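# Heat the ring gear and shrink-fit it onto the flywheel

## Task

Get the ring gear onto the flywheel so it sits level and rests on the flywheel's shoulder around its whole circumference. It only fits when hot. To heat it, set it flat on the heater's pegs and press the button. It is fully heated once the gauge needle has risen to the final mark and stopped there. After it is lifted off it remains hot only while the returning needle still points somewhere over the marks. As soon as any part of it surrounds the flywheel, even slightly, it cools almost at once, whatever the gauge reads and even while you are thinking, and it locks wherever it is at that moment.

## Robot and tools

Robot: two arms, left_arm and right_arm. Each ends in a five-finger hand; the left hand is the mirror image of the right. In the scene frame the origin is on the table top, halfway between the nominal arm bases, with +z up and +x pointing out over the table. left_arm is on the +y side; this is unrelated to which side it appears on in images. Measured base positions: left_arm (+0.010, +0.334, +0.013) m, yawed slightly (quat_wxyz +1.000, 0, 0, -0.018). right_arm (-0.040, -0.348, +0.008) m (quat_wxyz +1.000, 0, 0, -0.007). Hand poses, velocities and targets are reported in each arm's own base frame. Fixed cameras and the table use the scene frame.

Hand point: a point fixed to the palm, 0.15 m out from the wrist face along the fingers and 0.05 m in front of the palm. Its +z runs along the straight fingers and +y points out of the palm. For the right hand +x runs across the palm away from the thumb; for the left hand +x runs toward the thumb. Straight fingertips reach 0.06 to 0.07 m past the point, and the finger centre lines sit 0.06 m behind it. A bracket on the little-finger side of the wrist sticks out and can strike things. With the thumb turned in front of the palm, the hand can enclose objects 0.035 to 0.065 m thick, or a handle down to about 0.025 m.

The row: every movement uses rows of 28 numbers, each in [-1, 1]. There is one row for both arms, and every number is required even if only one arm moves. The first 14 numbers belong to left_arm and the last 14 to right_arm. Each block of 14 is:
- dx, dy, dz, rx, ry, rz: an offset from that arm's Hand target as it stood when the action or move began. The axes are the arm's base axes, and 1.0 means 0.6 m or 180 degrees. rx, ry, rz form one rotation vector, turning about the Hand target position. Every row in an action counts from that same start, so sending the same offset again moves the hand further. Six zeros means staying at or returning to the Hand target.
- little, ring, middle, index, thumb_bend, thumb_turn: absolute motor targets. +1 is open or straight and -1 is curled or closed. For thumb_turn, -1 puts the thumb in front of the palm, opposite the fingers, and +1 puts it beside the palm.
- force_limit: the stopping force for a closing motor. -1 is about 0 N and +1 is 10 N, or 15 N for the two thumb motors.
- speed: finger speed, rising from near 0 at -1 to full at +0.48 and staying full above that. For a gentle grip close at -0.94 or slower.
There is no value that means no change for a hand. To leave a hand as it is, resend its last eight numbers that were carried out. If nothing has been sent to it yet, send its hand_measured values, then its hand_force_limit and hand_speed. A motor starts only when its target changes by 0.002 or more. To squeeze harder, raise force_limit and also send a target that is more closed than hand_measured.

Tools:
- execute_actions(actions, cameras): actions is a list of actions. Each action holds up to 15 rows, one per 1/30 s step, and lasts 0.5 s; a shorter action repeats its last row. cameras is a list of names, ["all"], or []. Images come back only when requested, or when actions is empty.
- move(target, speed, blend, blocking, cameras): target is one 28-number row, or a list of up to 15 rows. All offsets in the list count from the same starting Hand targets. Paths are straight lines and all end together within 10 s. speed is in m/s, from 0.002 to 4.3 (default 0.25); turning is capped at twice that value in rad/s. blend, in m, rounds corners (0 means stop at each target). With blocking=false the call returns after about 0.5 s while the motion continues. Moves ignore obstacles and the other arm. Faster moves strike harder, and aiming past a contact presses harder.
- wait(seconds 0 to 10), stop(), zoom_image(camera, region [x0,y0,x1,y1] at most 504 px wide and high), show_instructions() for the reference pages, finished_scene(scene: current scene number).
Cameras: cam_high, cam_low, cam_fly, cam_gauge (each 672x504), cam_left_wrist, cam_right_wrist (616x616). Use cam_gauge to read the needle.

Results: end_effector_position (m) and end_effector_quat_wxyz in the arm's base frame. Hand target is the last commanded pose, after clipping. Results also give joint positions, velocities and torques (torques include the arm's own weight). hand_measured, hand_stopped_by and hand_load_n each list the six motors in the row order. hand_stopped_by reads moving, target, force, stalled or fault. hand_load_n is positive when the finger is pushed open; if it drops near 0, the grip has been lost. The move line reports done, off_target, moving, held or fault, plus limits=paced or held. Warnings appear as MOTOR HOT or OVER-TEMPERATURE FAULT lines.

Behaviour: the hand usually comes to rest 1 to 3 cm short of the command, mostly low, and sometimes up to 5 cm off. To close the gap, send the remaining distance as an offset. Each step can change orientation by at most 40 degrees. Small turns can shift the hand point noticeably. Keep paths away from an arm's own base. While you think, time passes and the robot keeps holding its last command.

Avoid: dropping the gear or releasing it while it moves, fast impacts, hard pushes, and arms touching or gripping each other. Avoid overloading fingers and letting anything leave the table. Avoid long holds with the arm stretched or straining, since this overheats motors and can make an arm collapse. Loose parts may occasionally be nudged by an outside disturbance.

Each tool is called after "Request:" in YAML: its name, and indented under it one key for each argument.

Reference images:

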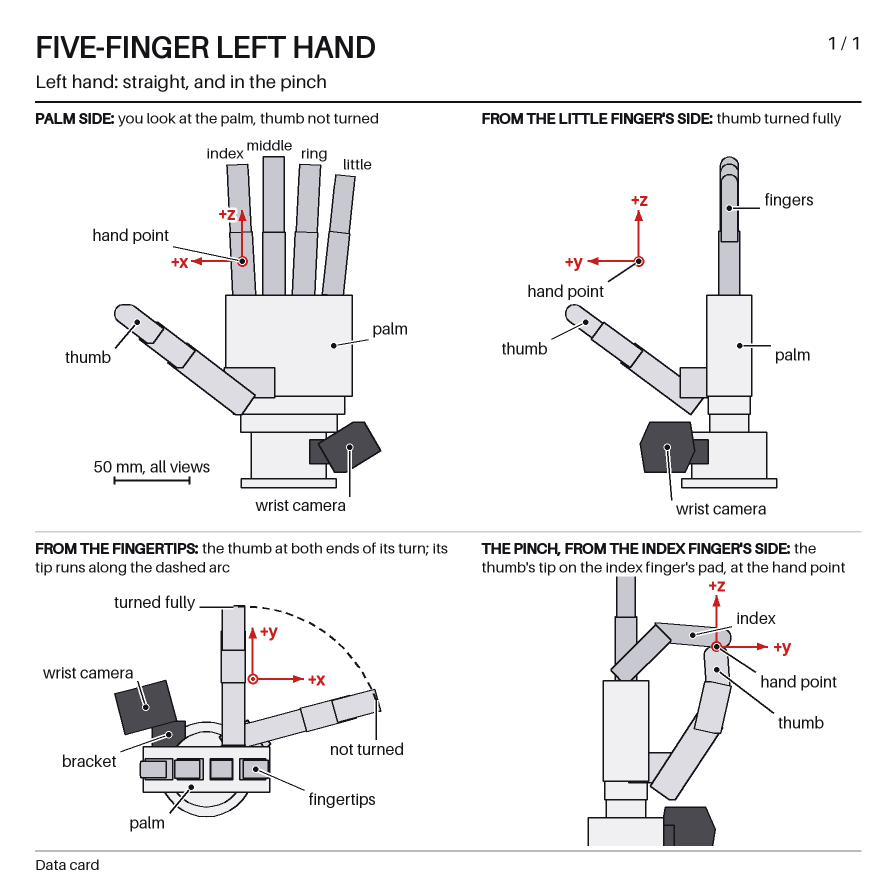

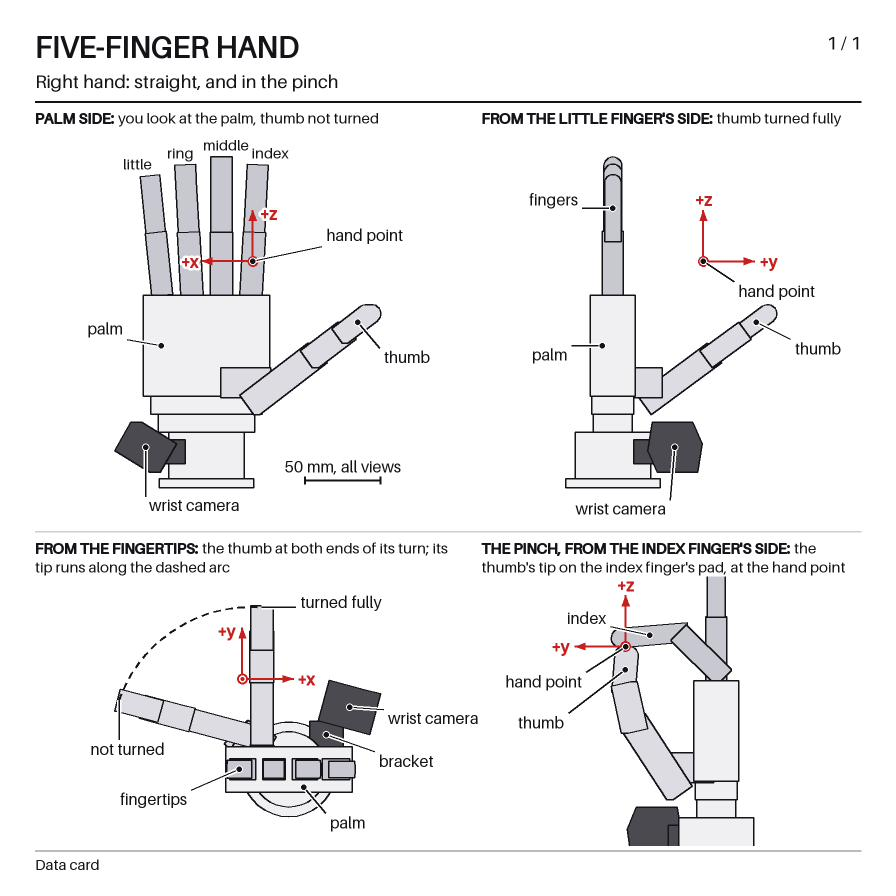

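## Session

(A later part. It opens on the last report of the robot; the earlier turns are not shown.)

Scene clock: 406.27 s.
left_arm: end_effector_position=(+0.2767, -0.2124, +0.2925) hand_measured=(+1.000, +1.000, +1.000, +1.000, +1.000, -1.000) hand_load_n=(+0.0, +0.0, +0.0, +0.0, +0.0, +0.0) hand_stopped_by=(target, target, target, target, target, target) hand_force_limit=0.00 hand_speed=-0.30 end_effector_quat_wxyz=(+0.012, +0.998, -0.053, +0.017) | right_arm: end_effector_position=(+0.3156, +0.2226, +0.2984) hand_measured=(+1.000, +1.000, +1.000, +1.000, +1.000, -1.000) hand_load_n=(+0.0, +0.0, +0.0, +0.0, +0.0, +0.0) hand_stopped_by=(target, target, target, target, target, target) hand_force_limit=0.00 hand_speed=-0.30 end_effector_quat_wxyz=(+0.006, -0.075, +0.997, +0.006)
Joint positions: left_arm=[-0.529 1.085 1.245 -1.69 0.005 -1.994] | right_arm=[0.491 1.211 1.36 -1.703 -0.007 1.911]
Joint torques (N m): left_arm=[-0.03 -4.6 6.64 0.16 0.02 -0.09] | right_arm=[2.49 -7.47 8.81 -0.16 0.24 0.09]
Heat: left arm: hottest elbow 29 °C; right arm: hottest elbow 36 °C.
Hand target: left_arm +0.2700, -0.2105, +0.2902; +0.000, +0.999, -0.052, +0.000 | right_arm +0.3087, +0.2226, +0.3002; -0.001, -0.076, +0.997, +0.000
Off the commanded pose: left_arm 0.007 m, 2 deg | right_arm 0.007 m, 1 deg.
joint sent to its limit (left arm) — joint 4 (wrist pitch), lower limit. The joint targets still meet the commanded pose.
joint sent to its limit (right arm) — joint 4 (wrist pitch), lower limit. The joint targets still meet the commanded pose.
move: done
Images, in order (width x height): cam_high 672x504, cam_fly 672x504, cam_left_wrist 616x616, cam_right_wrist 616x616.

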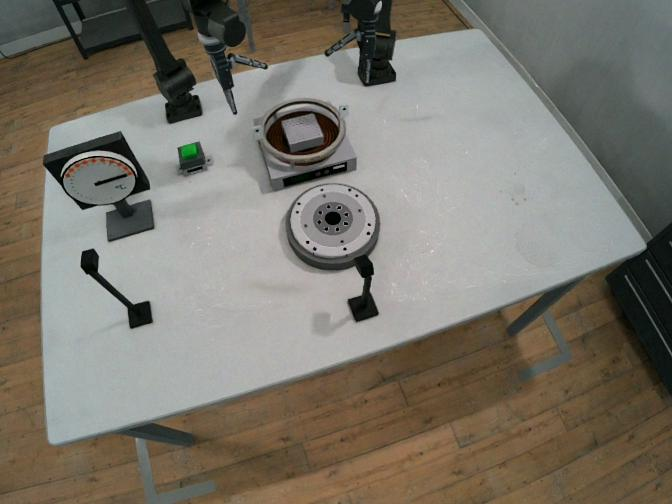

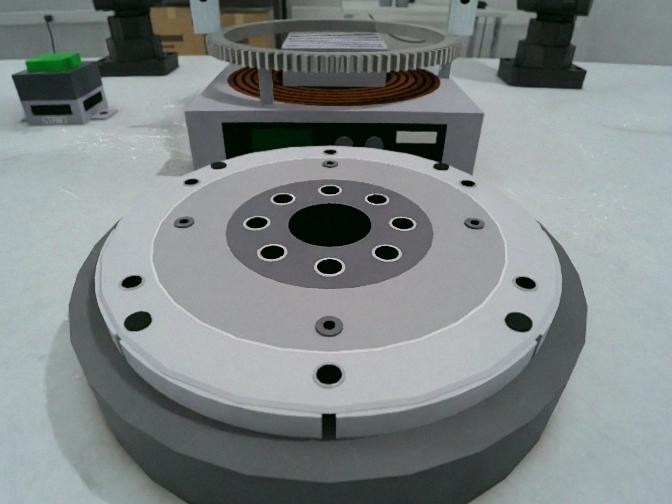

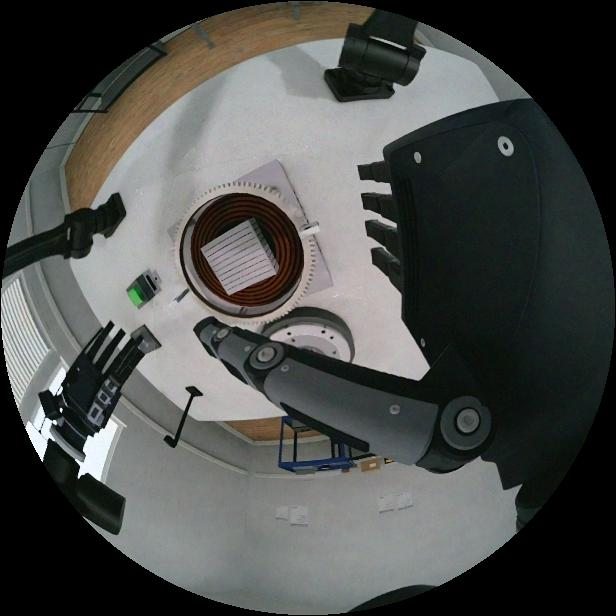

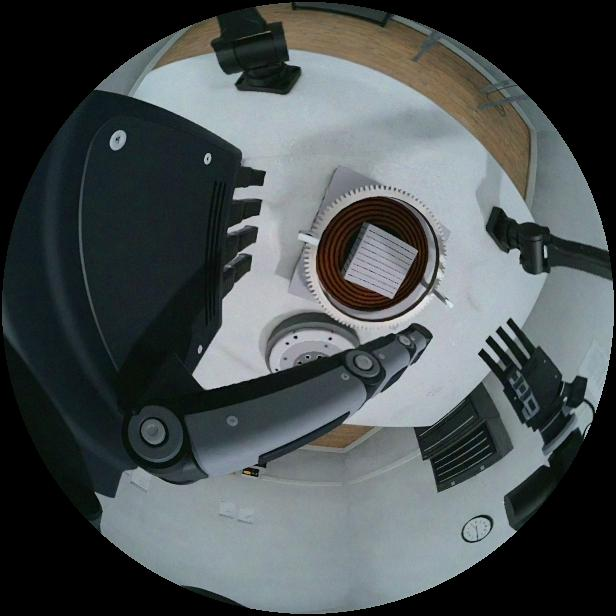

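Request:
move:
  target: [-0.011, 0.002, -0.1387, 0,0,0, 1,1,1,1,1,-1,0,-0.3, 0, 0, -0.147, 0,0,0, 1,1,1,1,1,-1,0,-0.3]
  speed: 0.2
  cameras: ["cam_high", "cam_low", "cam_left_wrist", "cam_right_wrist"]

Request:
zoom_image:
  camera: "cam_left_wrist"
  region: [240, 150, 400, 310]

Request:
zoom_image:
  camera: "cam_right_wrist"
  region: [220, 150, 380, 310]

Request:
zoom_image:
  camera: "cam_high"
  region: [200, 20, 420, 185]

Request:
zoom_image:
  camera: "cam_low"
  region: [290, 180, 420, 300]

Scene clock: 457.77 s.
left_arm: end_effector_position=(+0.2644, -0.2078, +0.2087) hand_measured=(+1.000, +1.000, +1.000, +1.000, +1.000, -1.000) hand_load_n=(+0.0, +0.0, +0.0, +0.0, +0.0, +0.5) hand_stopped_by=(target, target, target, target, target, target) hand_force_limit=0.00 hand_speed=-0.30 end_effector_quat_wxyz=(-0.001, +0.999, -0.052, -0.005) | right_arm: end_effector_position=(+0.3102, +0.2195, +0.2135) hand_measured=(+1.000, +1.000, +1.000, +1.000, +1.000, -1.000) hand_load_n=(+0.0, +0.0, +0.0, +0.0, +0.0, +0.0) hand_stopped_by=(target, target, target, target, target, target) hand_force_limit=0.00 hand_speed=-0.30 end_effector_quat_wxyz=(-0.004, -0.075, +0.997, +0.001)
Joint positions: left_arm=[-0.539 1.075 1.027 -1.532 0.002 -2.006] | right_arm=[0.492 1.202 1.132 -1.508 -0.005 1.913]
Joint torques (N m): left_arm=[-0.15 -4.6 6.58 1.07 0.02 -0.09] | right_arm=[2.67 -6.71 8.84 0.77 0.23 0.06]
Heat: left arm: hottest elbow 29 °C; right arm: hottest elbow 31 °C.
Hand target: left_arm +0.2632, -0.2093, +0.2070; +0.000, +0.999, -0.052, +0.000 | right_arm +0.3087, +0.2225, +0.2120; +0.000, -0.076, +0.997, +0.000
Off the commanded pose: left_arm 0.003 m, 1 deg | right_arm 0.004 m, 0 deg.
move: done
Images, in order (width x height): cam_high 672x504, cam_low 672x504, cam_left_wrist 616x616, cam_right_wrist 616x616.

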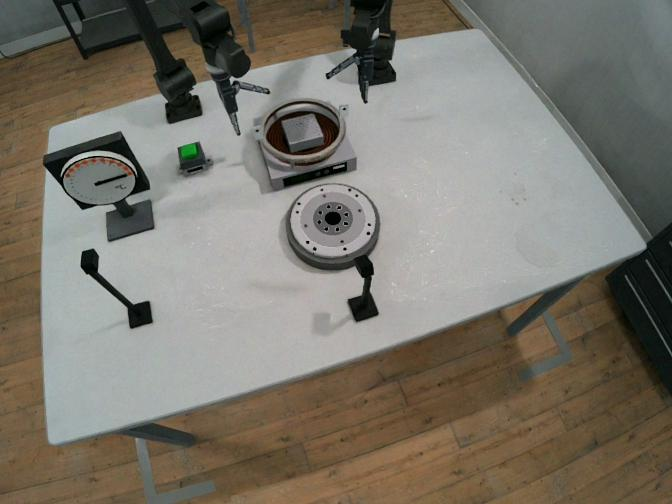

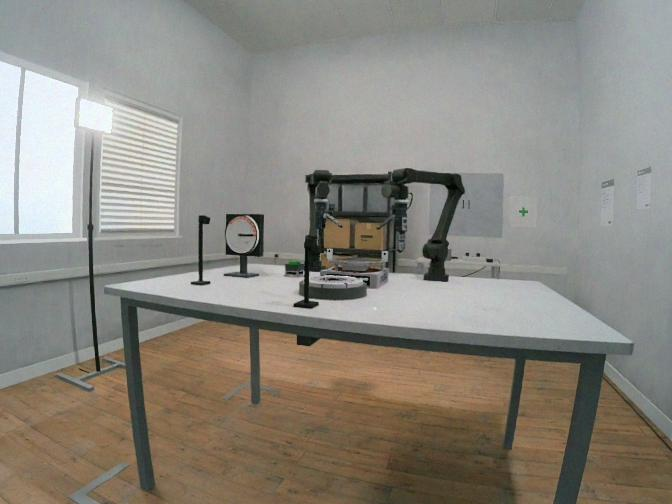

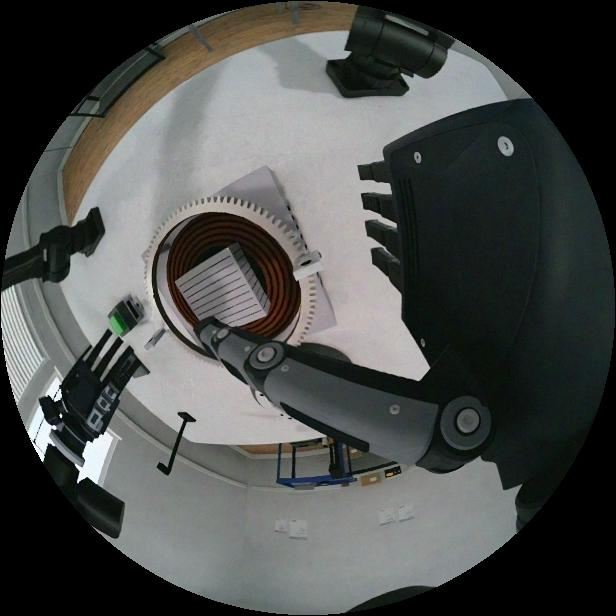

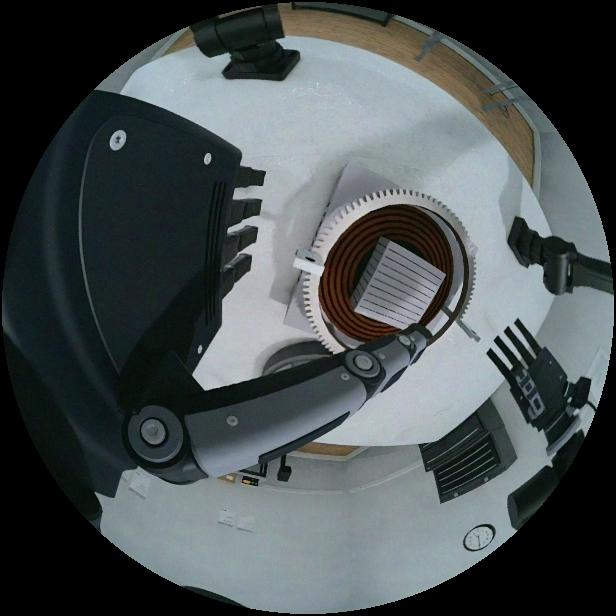

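Scaled by 3.150 from the camera's 616x616 image, which has a finer 880x880 frame.

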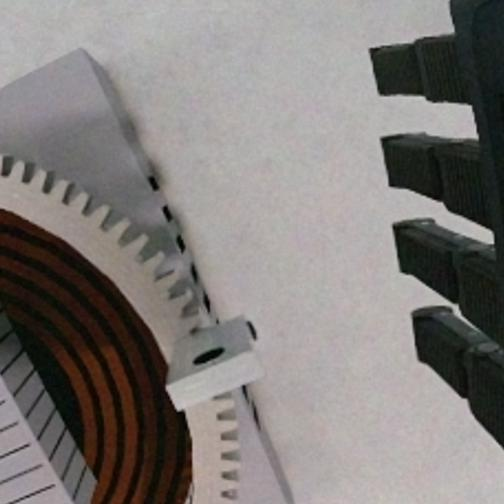

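Scaled by 3.150 from the camera's 616x616 image, which has a finer 880x880 frame.

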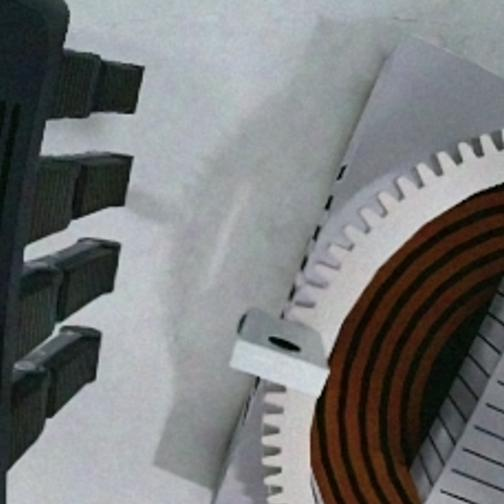

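Scaled by 2.291.

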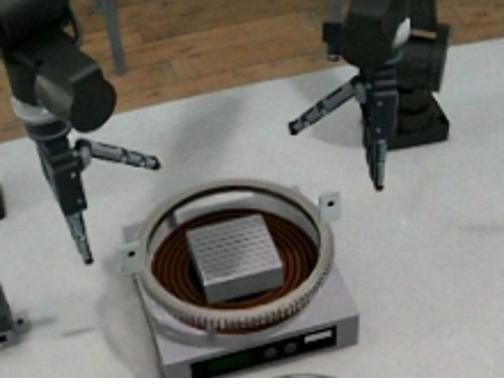

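Scaled by 3.877.

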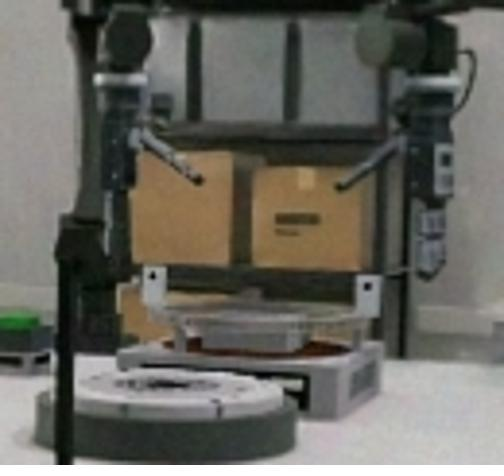

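Request:
move:
  target: [0.0225, -0.026, -0.0945, 0,0,0, 1,1,1,1,1,-1,0,-0.3, 0.0133, 0.0267, -0.0942, 0,0,0, 1,1,1,1,1,-1,0,-0.3]
  speed: 0.15
  cameras: ["cam_high", "cam_low", "cam_left_wrist", "cam_right_wrist"]

Request:
zoom_image:
  camera: "cam_left_wrist"
  region: [240, 150, 400, 310]

Request:
zoom_image:
  camera: "cam_right_wrist"
  region: [220, 150, 380, 310]

Request:
zoom_image:
  camera: "cam_high"
  region: [200, 20, 420, 185]

Request:
zoom_image:
  camera: "cam_low"
  region: [290, 180, 420, 300]

Scene clock: 496.80 s.
left_arm: end_effector_position=(+0.2768, -0.2224, +0.1574) hand_measured=(+1.000, +1.000, +1.000, +1.000, +1.000, -1.000) hand_load_n=(+0.0, +0.0, +0.0, +0.0, +0.0, +0.0) hand_stopped_by=(target, target, target, target, target, target) hand_force_limit=0.00 hand_speed=-0.30 end_effector_quat_wxyz=(+0.003, +0.999, -0.052, +0.003) | right_arm: end_effector_position=(+0.3173, +0.2350, +0.1592) hand_measured=(+1.000, +1.000, +1.000, +1.000, +1.000, -1.000) hand_load_n=(+0.0, +0.0, +0.0, +0.0, +0.0, +0.0) hand_stopped_by=(target, target, target, target, target, target) hand_force_limit=0.00 hand_speed=-0.30 end_effector_quat_wxyz=(-0.001, -0.075, +0.997, +0.002)
Joint positions: left_arm=[-0.56 1.132 0.929 -1.36 0.002 -2.027] | right_arm=[0.522 1.256 1.033 -1.347 -0.005 1.943]
Joint torques (N m): left_arm=[-0.15 -3.49 6.68 1.18 0.02 -0.08] | right_arm=[2.84 -5.95 8.8 0.73 0.22 0.06]
Heat: left arm: hottest elbow 29 °C; right arm: hottest elbow 30 °C.
Hand target: left_arm +0.2768, -0.2248, +0.1502; +0.000, +0.999, -0.052, +0.000 | right_arm +0.3168, +0.2386, +0.1555; +0.000, -0.076, +0.997, +0.000
Off the commanded pose: left_arm 0.008 m, 0 deg | right_arm 0.005 m, 0 deg.
move: done
Images, in order (width x height): cam_high 672x504, cam_low 672x504, cam_left_wrist 616x616, cam_right_wrist 616x616.

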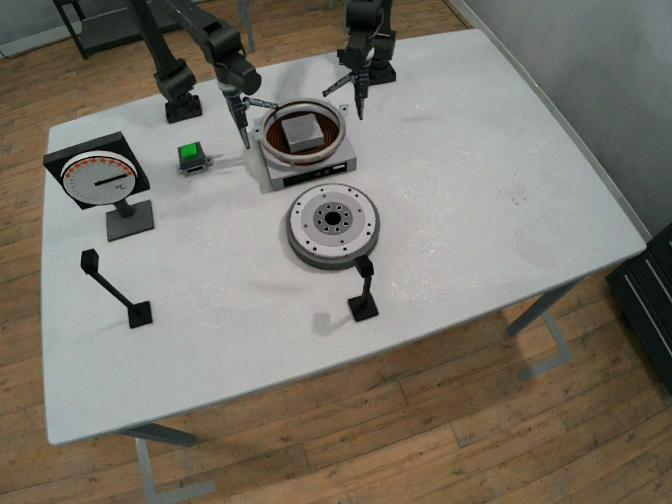

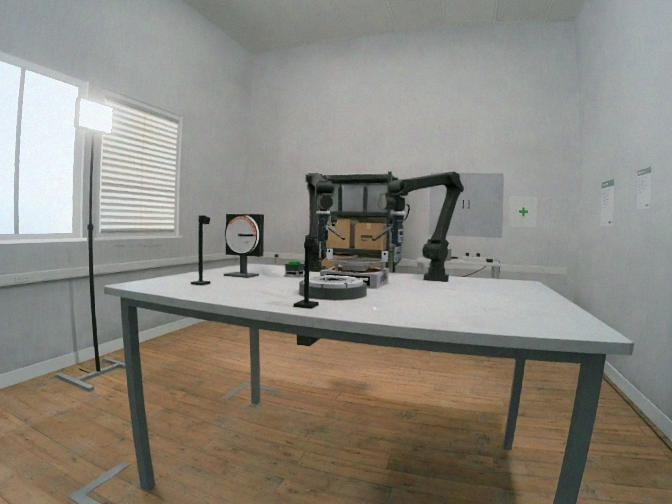

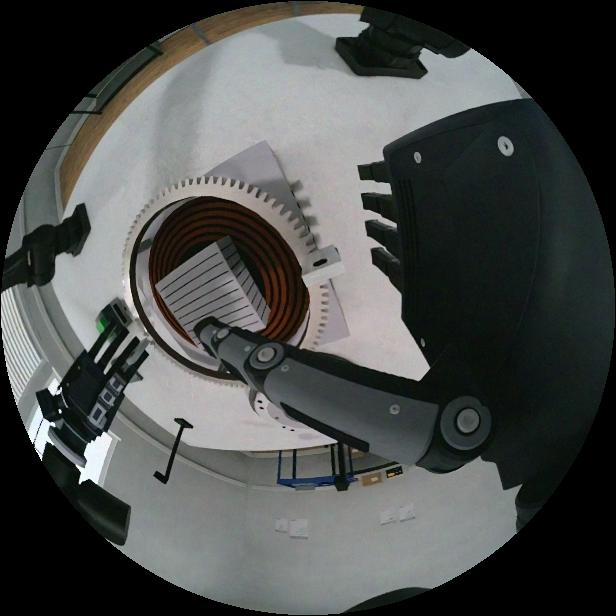

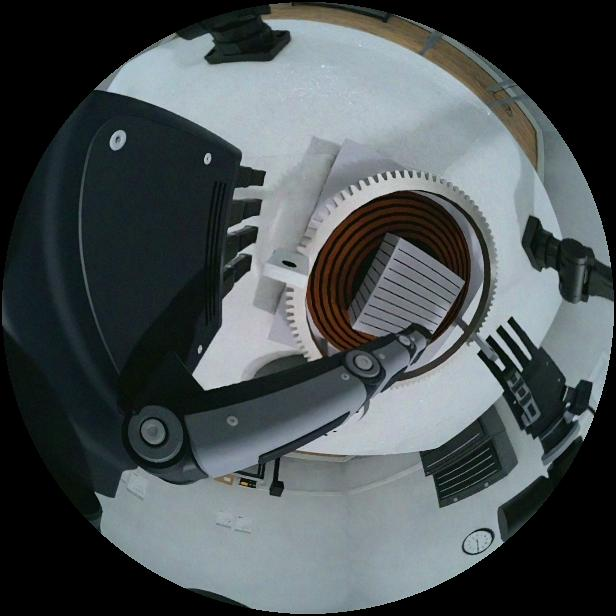

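Scaled by 3.150 from the camera's 616x616 image, which has a finer 880x880 frame.

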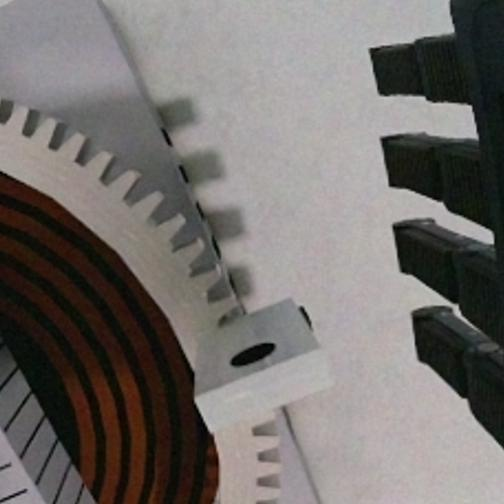

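Scaled by 3.150 from the camera's 616x616 image, which has a finer 880x880 frame.

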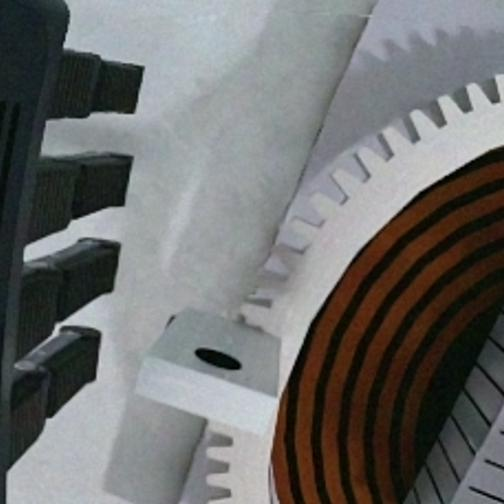

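Scaled by 2.291.

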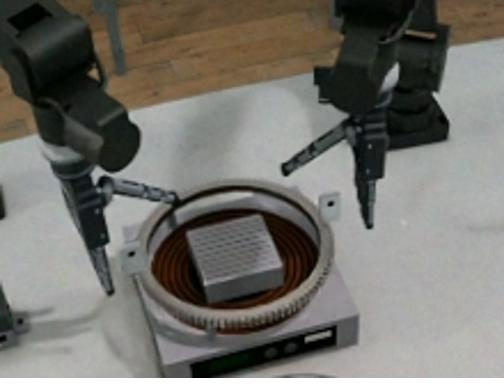

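Scaled by 3.877.

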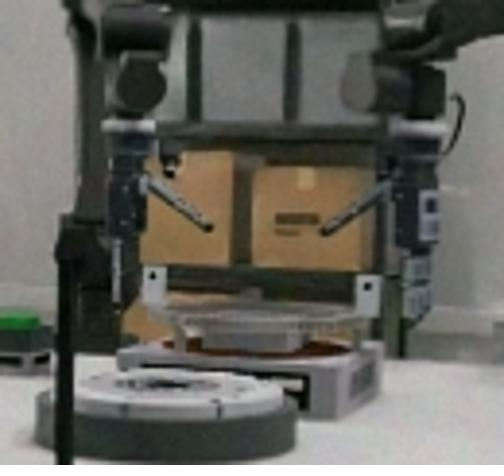

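Request:
move:
  target: [0.0, 0.0, -0.062, 0,0,0, 1,1,1,1,1,-1,0,-0.3, 0.0, 0.0, -0.0625, 0,0,0, 1,1,1,1,1,-1,0,-0.3]
  speed: 0.12
  cameras: ["cam_high", "cam_low", "cam_left_wrist", "cam_right_wrist"]

Request:
zoom_image:
  camera: "cam_left_wrist"
  region: [260, 170, 420, 330]

Request:
zoom_image:
  camera: "cam_right_wrist"
  region: [200, 170, 360, 330]

Request:
zoom_image:
  camera: "cam_high"
  region: [200, 20, 420, 185]

Request:
zoom_image:
  camera: "cam_low"
  region: [290, 180, 420, 300]

Scene clock: 544.77 s.
left_arm: end_effector_position=(+0.2779, -0.2231, +0.1212) hand_measured=(+1.000, +1.000, +1.000, +1.000, +1.000, -1.000) hand_load_n=(+0.0, +0.0, +0.0, +0.0, +0.0, +0.0) hand_stopped_by=(target, target, target, target, target, target) hand_force_limit=0.00 hand_speed=-0.30 end_effector_quat_wxyz=(+0.003, +0.999, -0.052, +0.004) | right_arm: end_effector_position=(+0.3182, +0.2354, +0.1232) hand_measured=(+1.000, +1.000, +1.000, +1.000, +1.000, -1.000) hand_load_n=(+0.5, +0.0, +0.0, +0.0, +0.0, -0.5) hand_stopped_by=(target, target, target, target, target, target) hand_force_limit=0.00 hand_speed=-0.30 end_effector_quat_wxyz=(+0.001, -0.075, +0.997, +0.003)
Joint positions: left_arm=[-0.56 1.161 0.852 -1.252 0.002 -2.027] | right_arm=[0.522 1.283 0.958 -1.241 -0.005 1.943]
Joint torques (N m): left_arm=[0.03 -3.55 6.34 1.11 0.02 -0.09] | right_arm=[2.73 -6.83 8.38 0.73 0.25 0.08]
Heat: left arm: hottest elbow 30 °C; right arm: hottest elbow 30 °C.
Hand target: left_arm +0.2768, -0.2248, +0.1129; +0.000, +0.999, -0.052, +0.000 | right_arm +0.3168, +0.2385, +0.1180; +0.000, -0.076, +0.997, +0.000
Off the commanded pose: left_arm 0.008 m, 1 deg | right_arm 0.006 m, 0 deg.
move: done
Images, in order (width x height): cam_high 672x504, cam_low 672x504, cam_left_wrist 616x616, cam_right_wrist 616x616.

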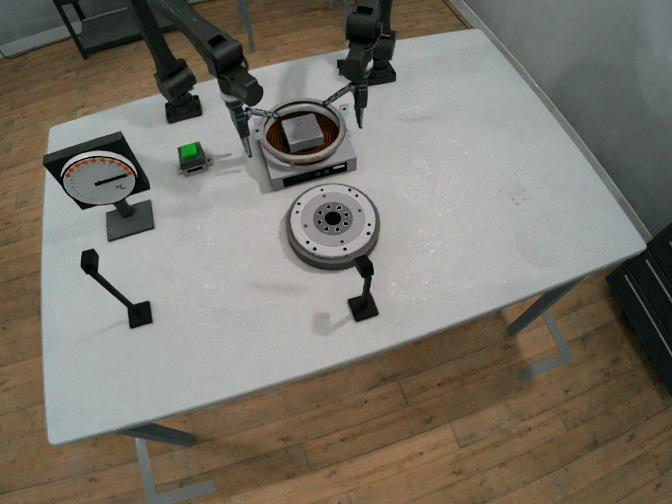

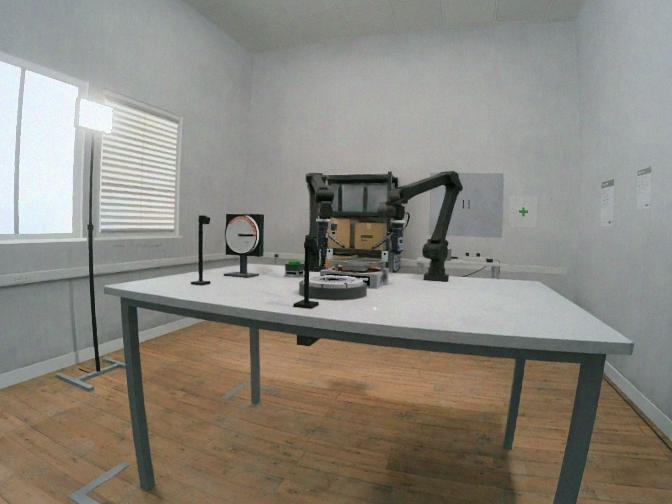

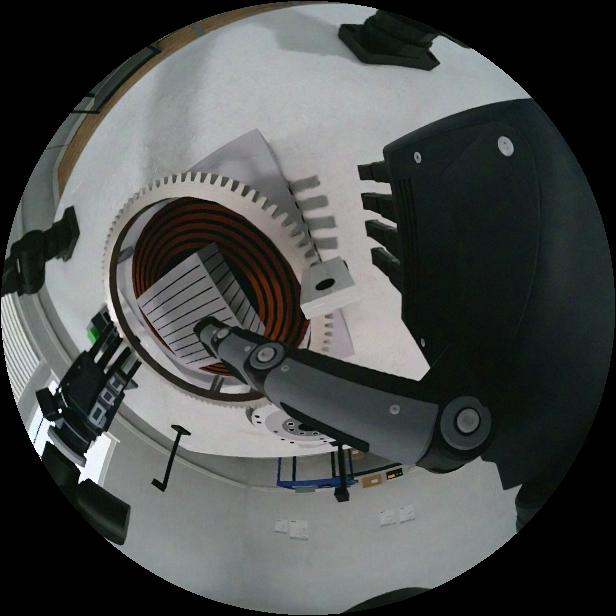

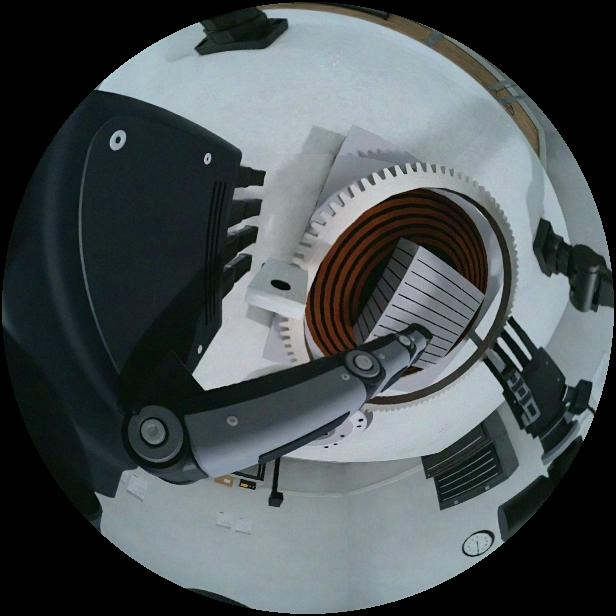

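Scaled by 3.150 from the camera's 616x616 image, which has a finer 880x880 frame.

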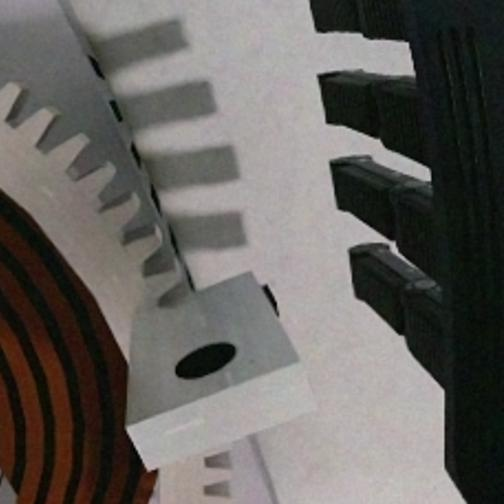

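Scaled by 3.150 from the camera's 616x616 image, which has a finer 880x880 frame.

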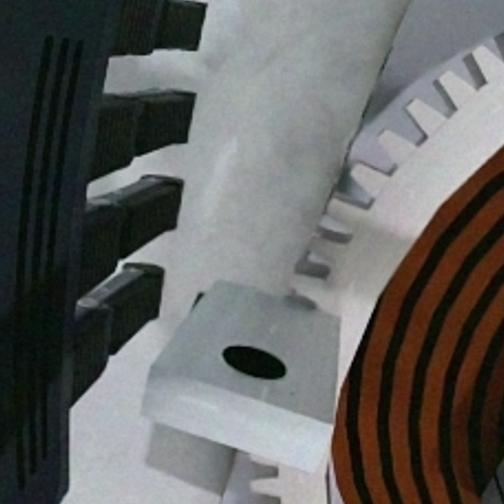

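Scaled by 2.291.

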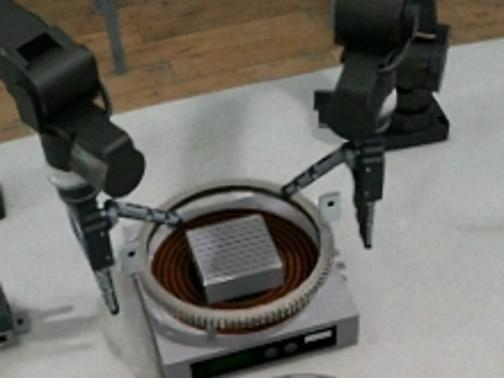

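Scaled by 3.877.

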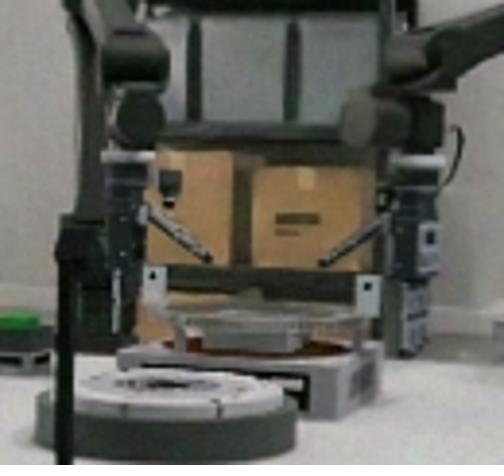

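Request:
move:
  target: [0.0, -0.0267, 0.0, 0,0,0, 1,1,1,1,1,-1,0,-0.3, 0.0, 0.02, 0.0, 0,0,0, 1,1,1,1,1,-1,0,-0.3]
  speed: 0.05
  cameras: ["cam_high", "cam_fly", "cam_left_wrist", "cam_right_wrist"]

Request:
zoom_image:
  camera: "cam_left_wrist"
  region: [260, 170, 420, 330]

Request:
zoom_image:
  camera: "cam_right_wrist"
  region: [200, 170, 360, 330]

Request:
zoom_image:
  camera: "cam_high"
  region: [200, 20, 420, 185]

Scene clock: 570.27 s.
left_arm: end_effector_position=(+0.2715, -0.2349, +0.1134) hand_measured=(+1.000, +1.000, +1.000, +1.000, +1.000, -1.000) hand_load_n=(+0.0, +0.0, +0.0, +0.0, +0.0, +0.0) hand_stopped_by=(target, target, target, target, target, target) hand_force_limit=0.00 hand_speed=-0.30 end_effector_quat_wxyz=(-0.001, +0.999, -0.053, -0.004) | right_arm: end_effector_position=(+0.3132, +0.2444, +0.1181) hand_measured=(+1.000, +1.000, +1.000, +1.000, +1.000, -1.000) hand_load_n=(+0.0, +0.0, +0.0, +0.0, +0.0, +0.0) hand_stopped_by=(target, target, target, target, target, target) hand_force_limit=0.00 hand_speed=-0.30 end_effector_quat_wxyz=(-0.005, -0.075, +0.997, +0.000)
Joint positions: left_arm=[-0.605 1.185 0.852 -1.245 0.002 -2.07] | right_arm=[0.552 1.297 0.958 -1.239 -0.005 1.972]
Joint torques (N m): left_arm=[0.03 -3.6 7.84 1.11 0.04 -0.08] | right_arm=[2.43 -6.01 9.87 0.66 0.22 0.07]
Heat: left arm: hottest elbow 30 °C; right arm: hottest elbow 29 °C.
Hand target: left_arm +0.2768, -0.2409, +0.1131; +0.000, +0.999, -0.052, +0.000 | right_arm +0.3167, +0.2506, +0.1181; +0.000, -0.076, +0.997, +0.000
Off the commanded pose: left_arm 0.008 m, 0 deg | right_arm 0.007 m, 0 deg.
move: done
Images, in order (width x height): cam_high 672x504, cam_fly 672x504, cam_left_wrist 616x616, cam_right_wrist 616x616.

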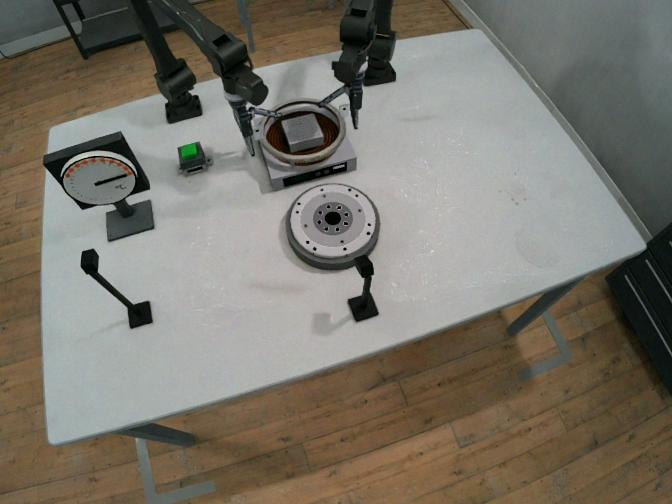

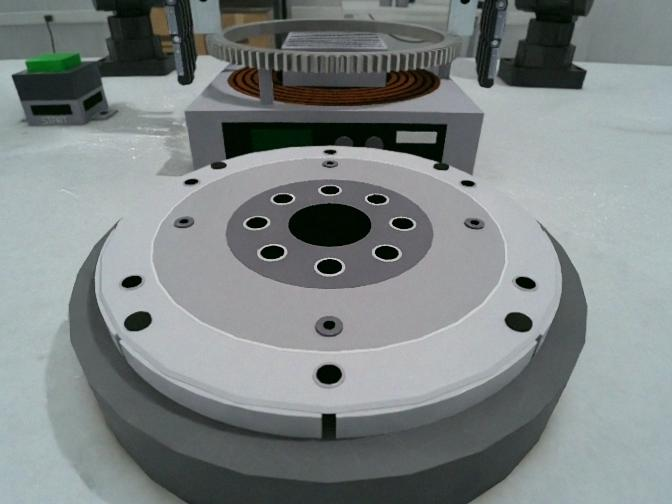

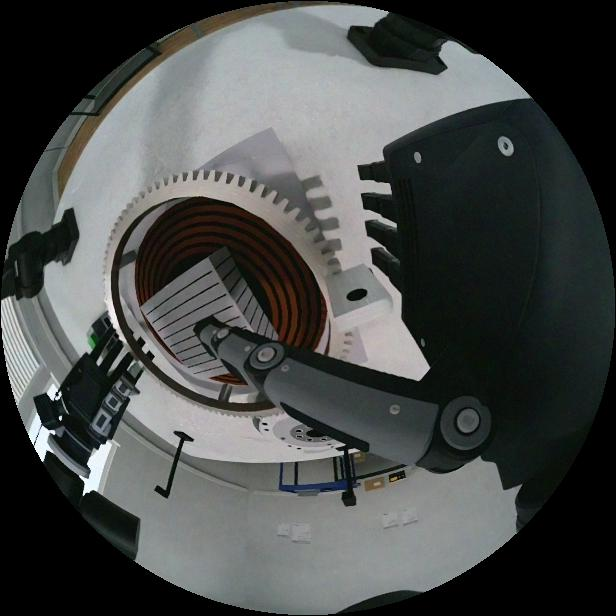

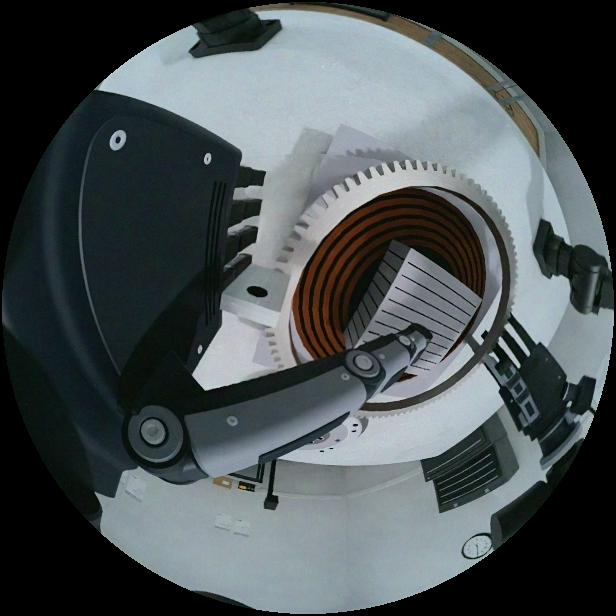

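Scaled by 3.150 from the camera's 616x616 image, which has a finer 880x880 frame.

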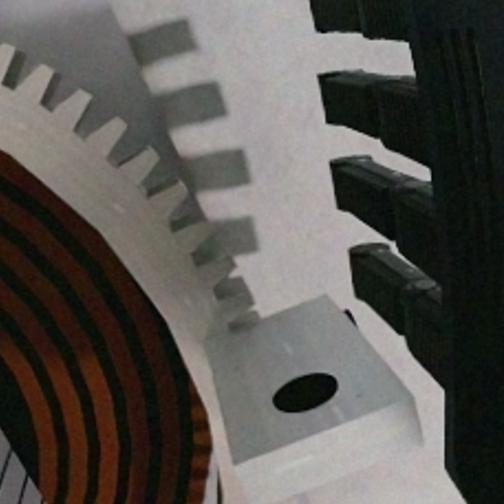

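Scaled by 3.150 from the camera's 616x616 image, which has a finer 880x880 frame.

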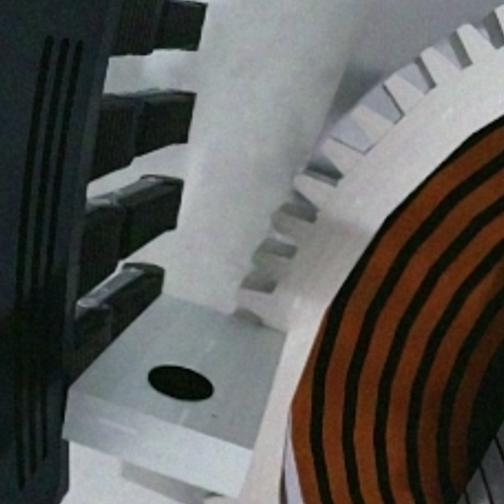

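Scaled by 2.291.

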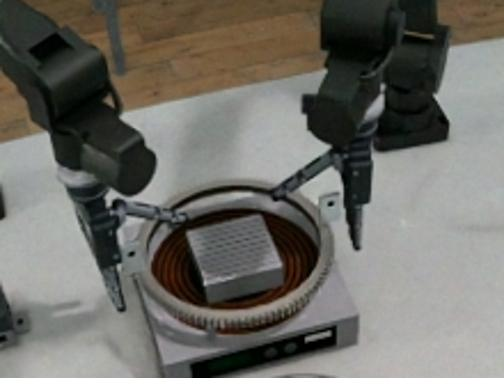

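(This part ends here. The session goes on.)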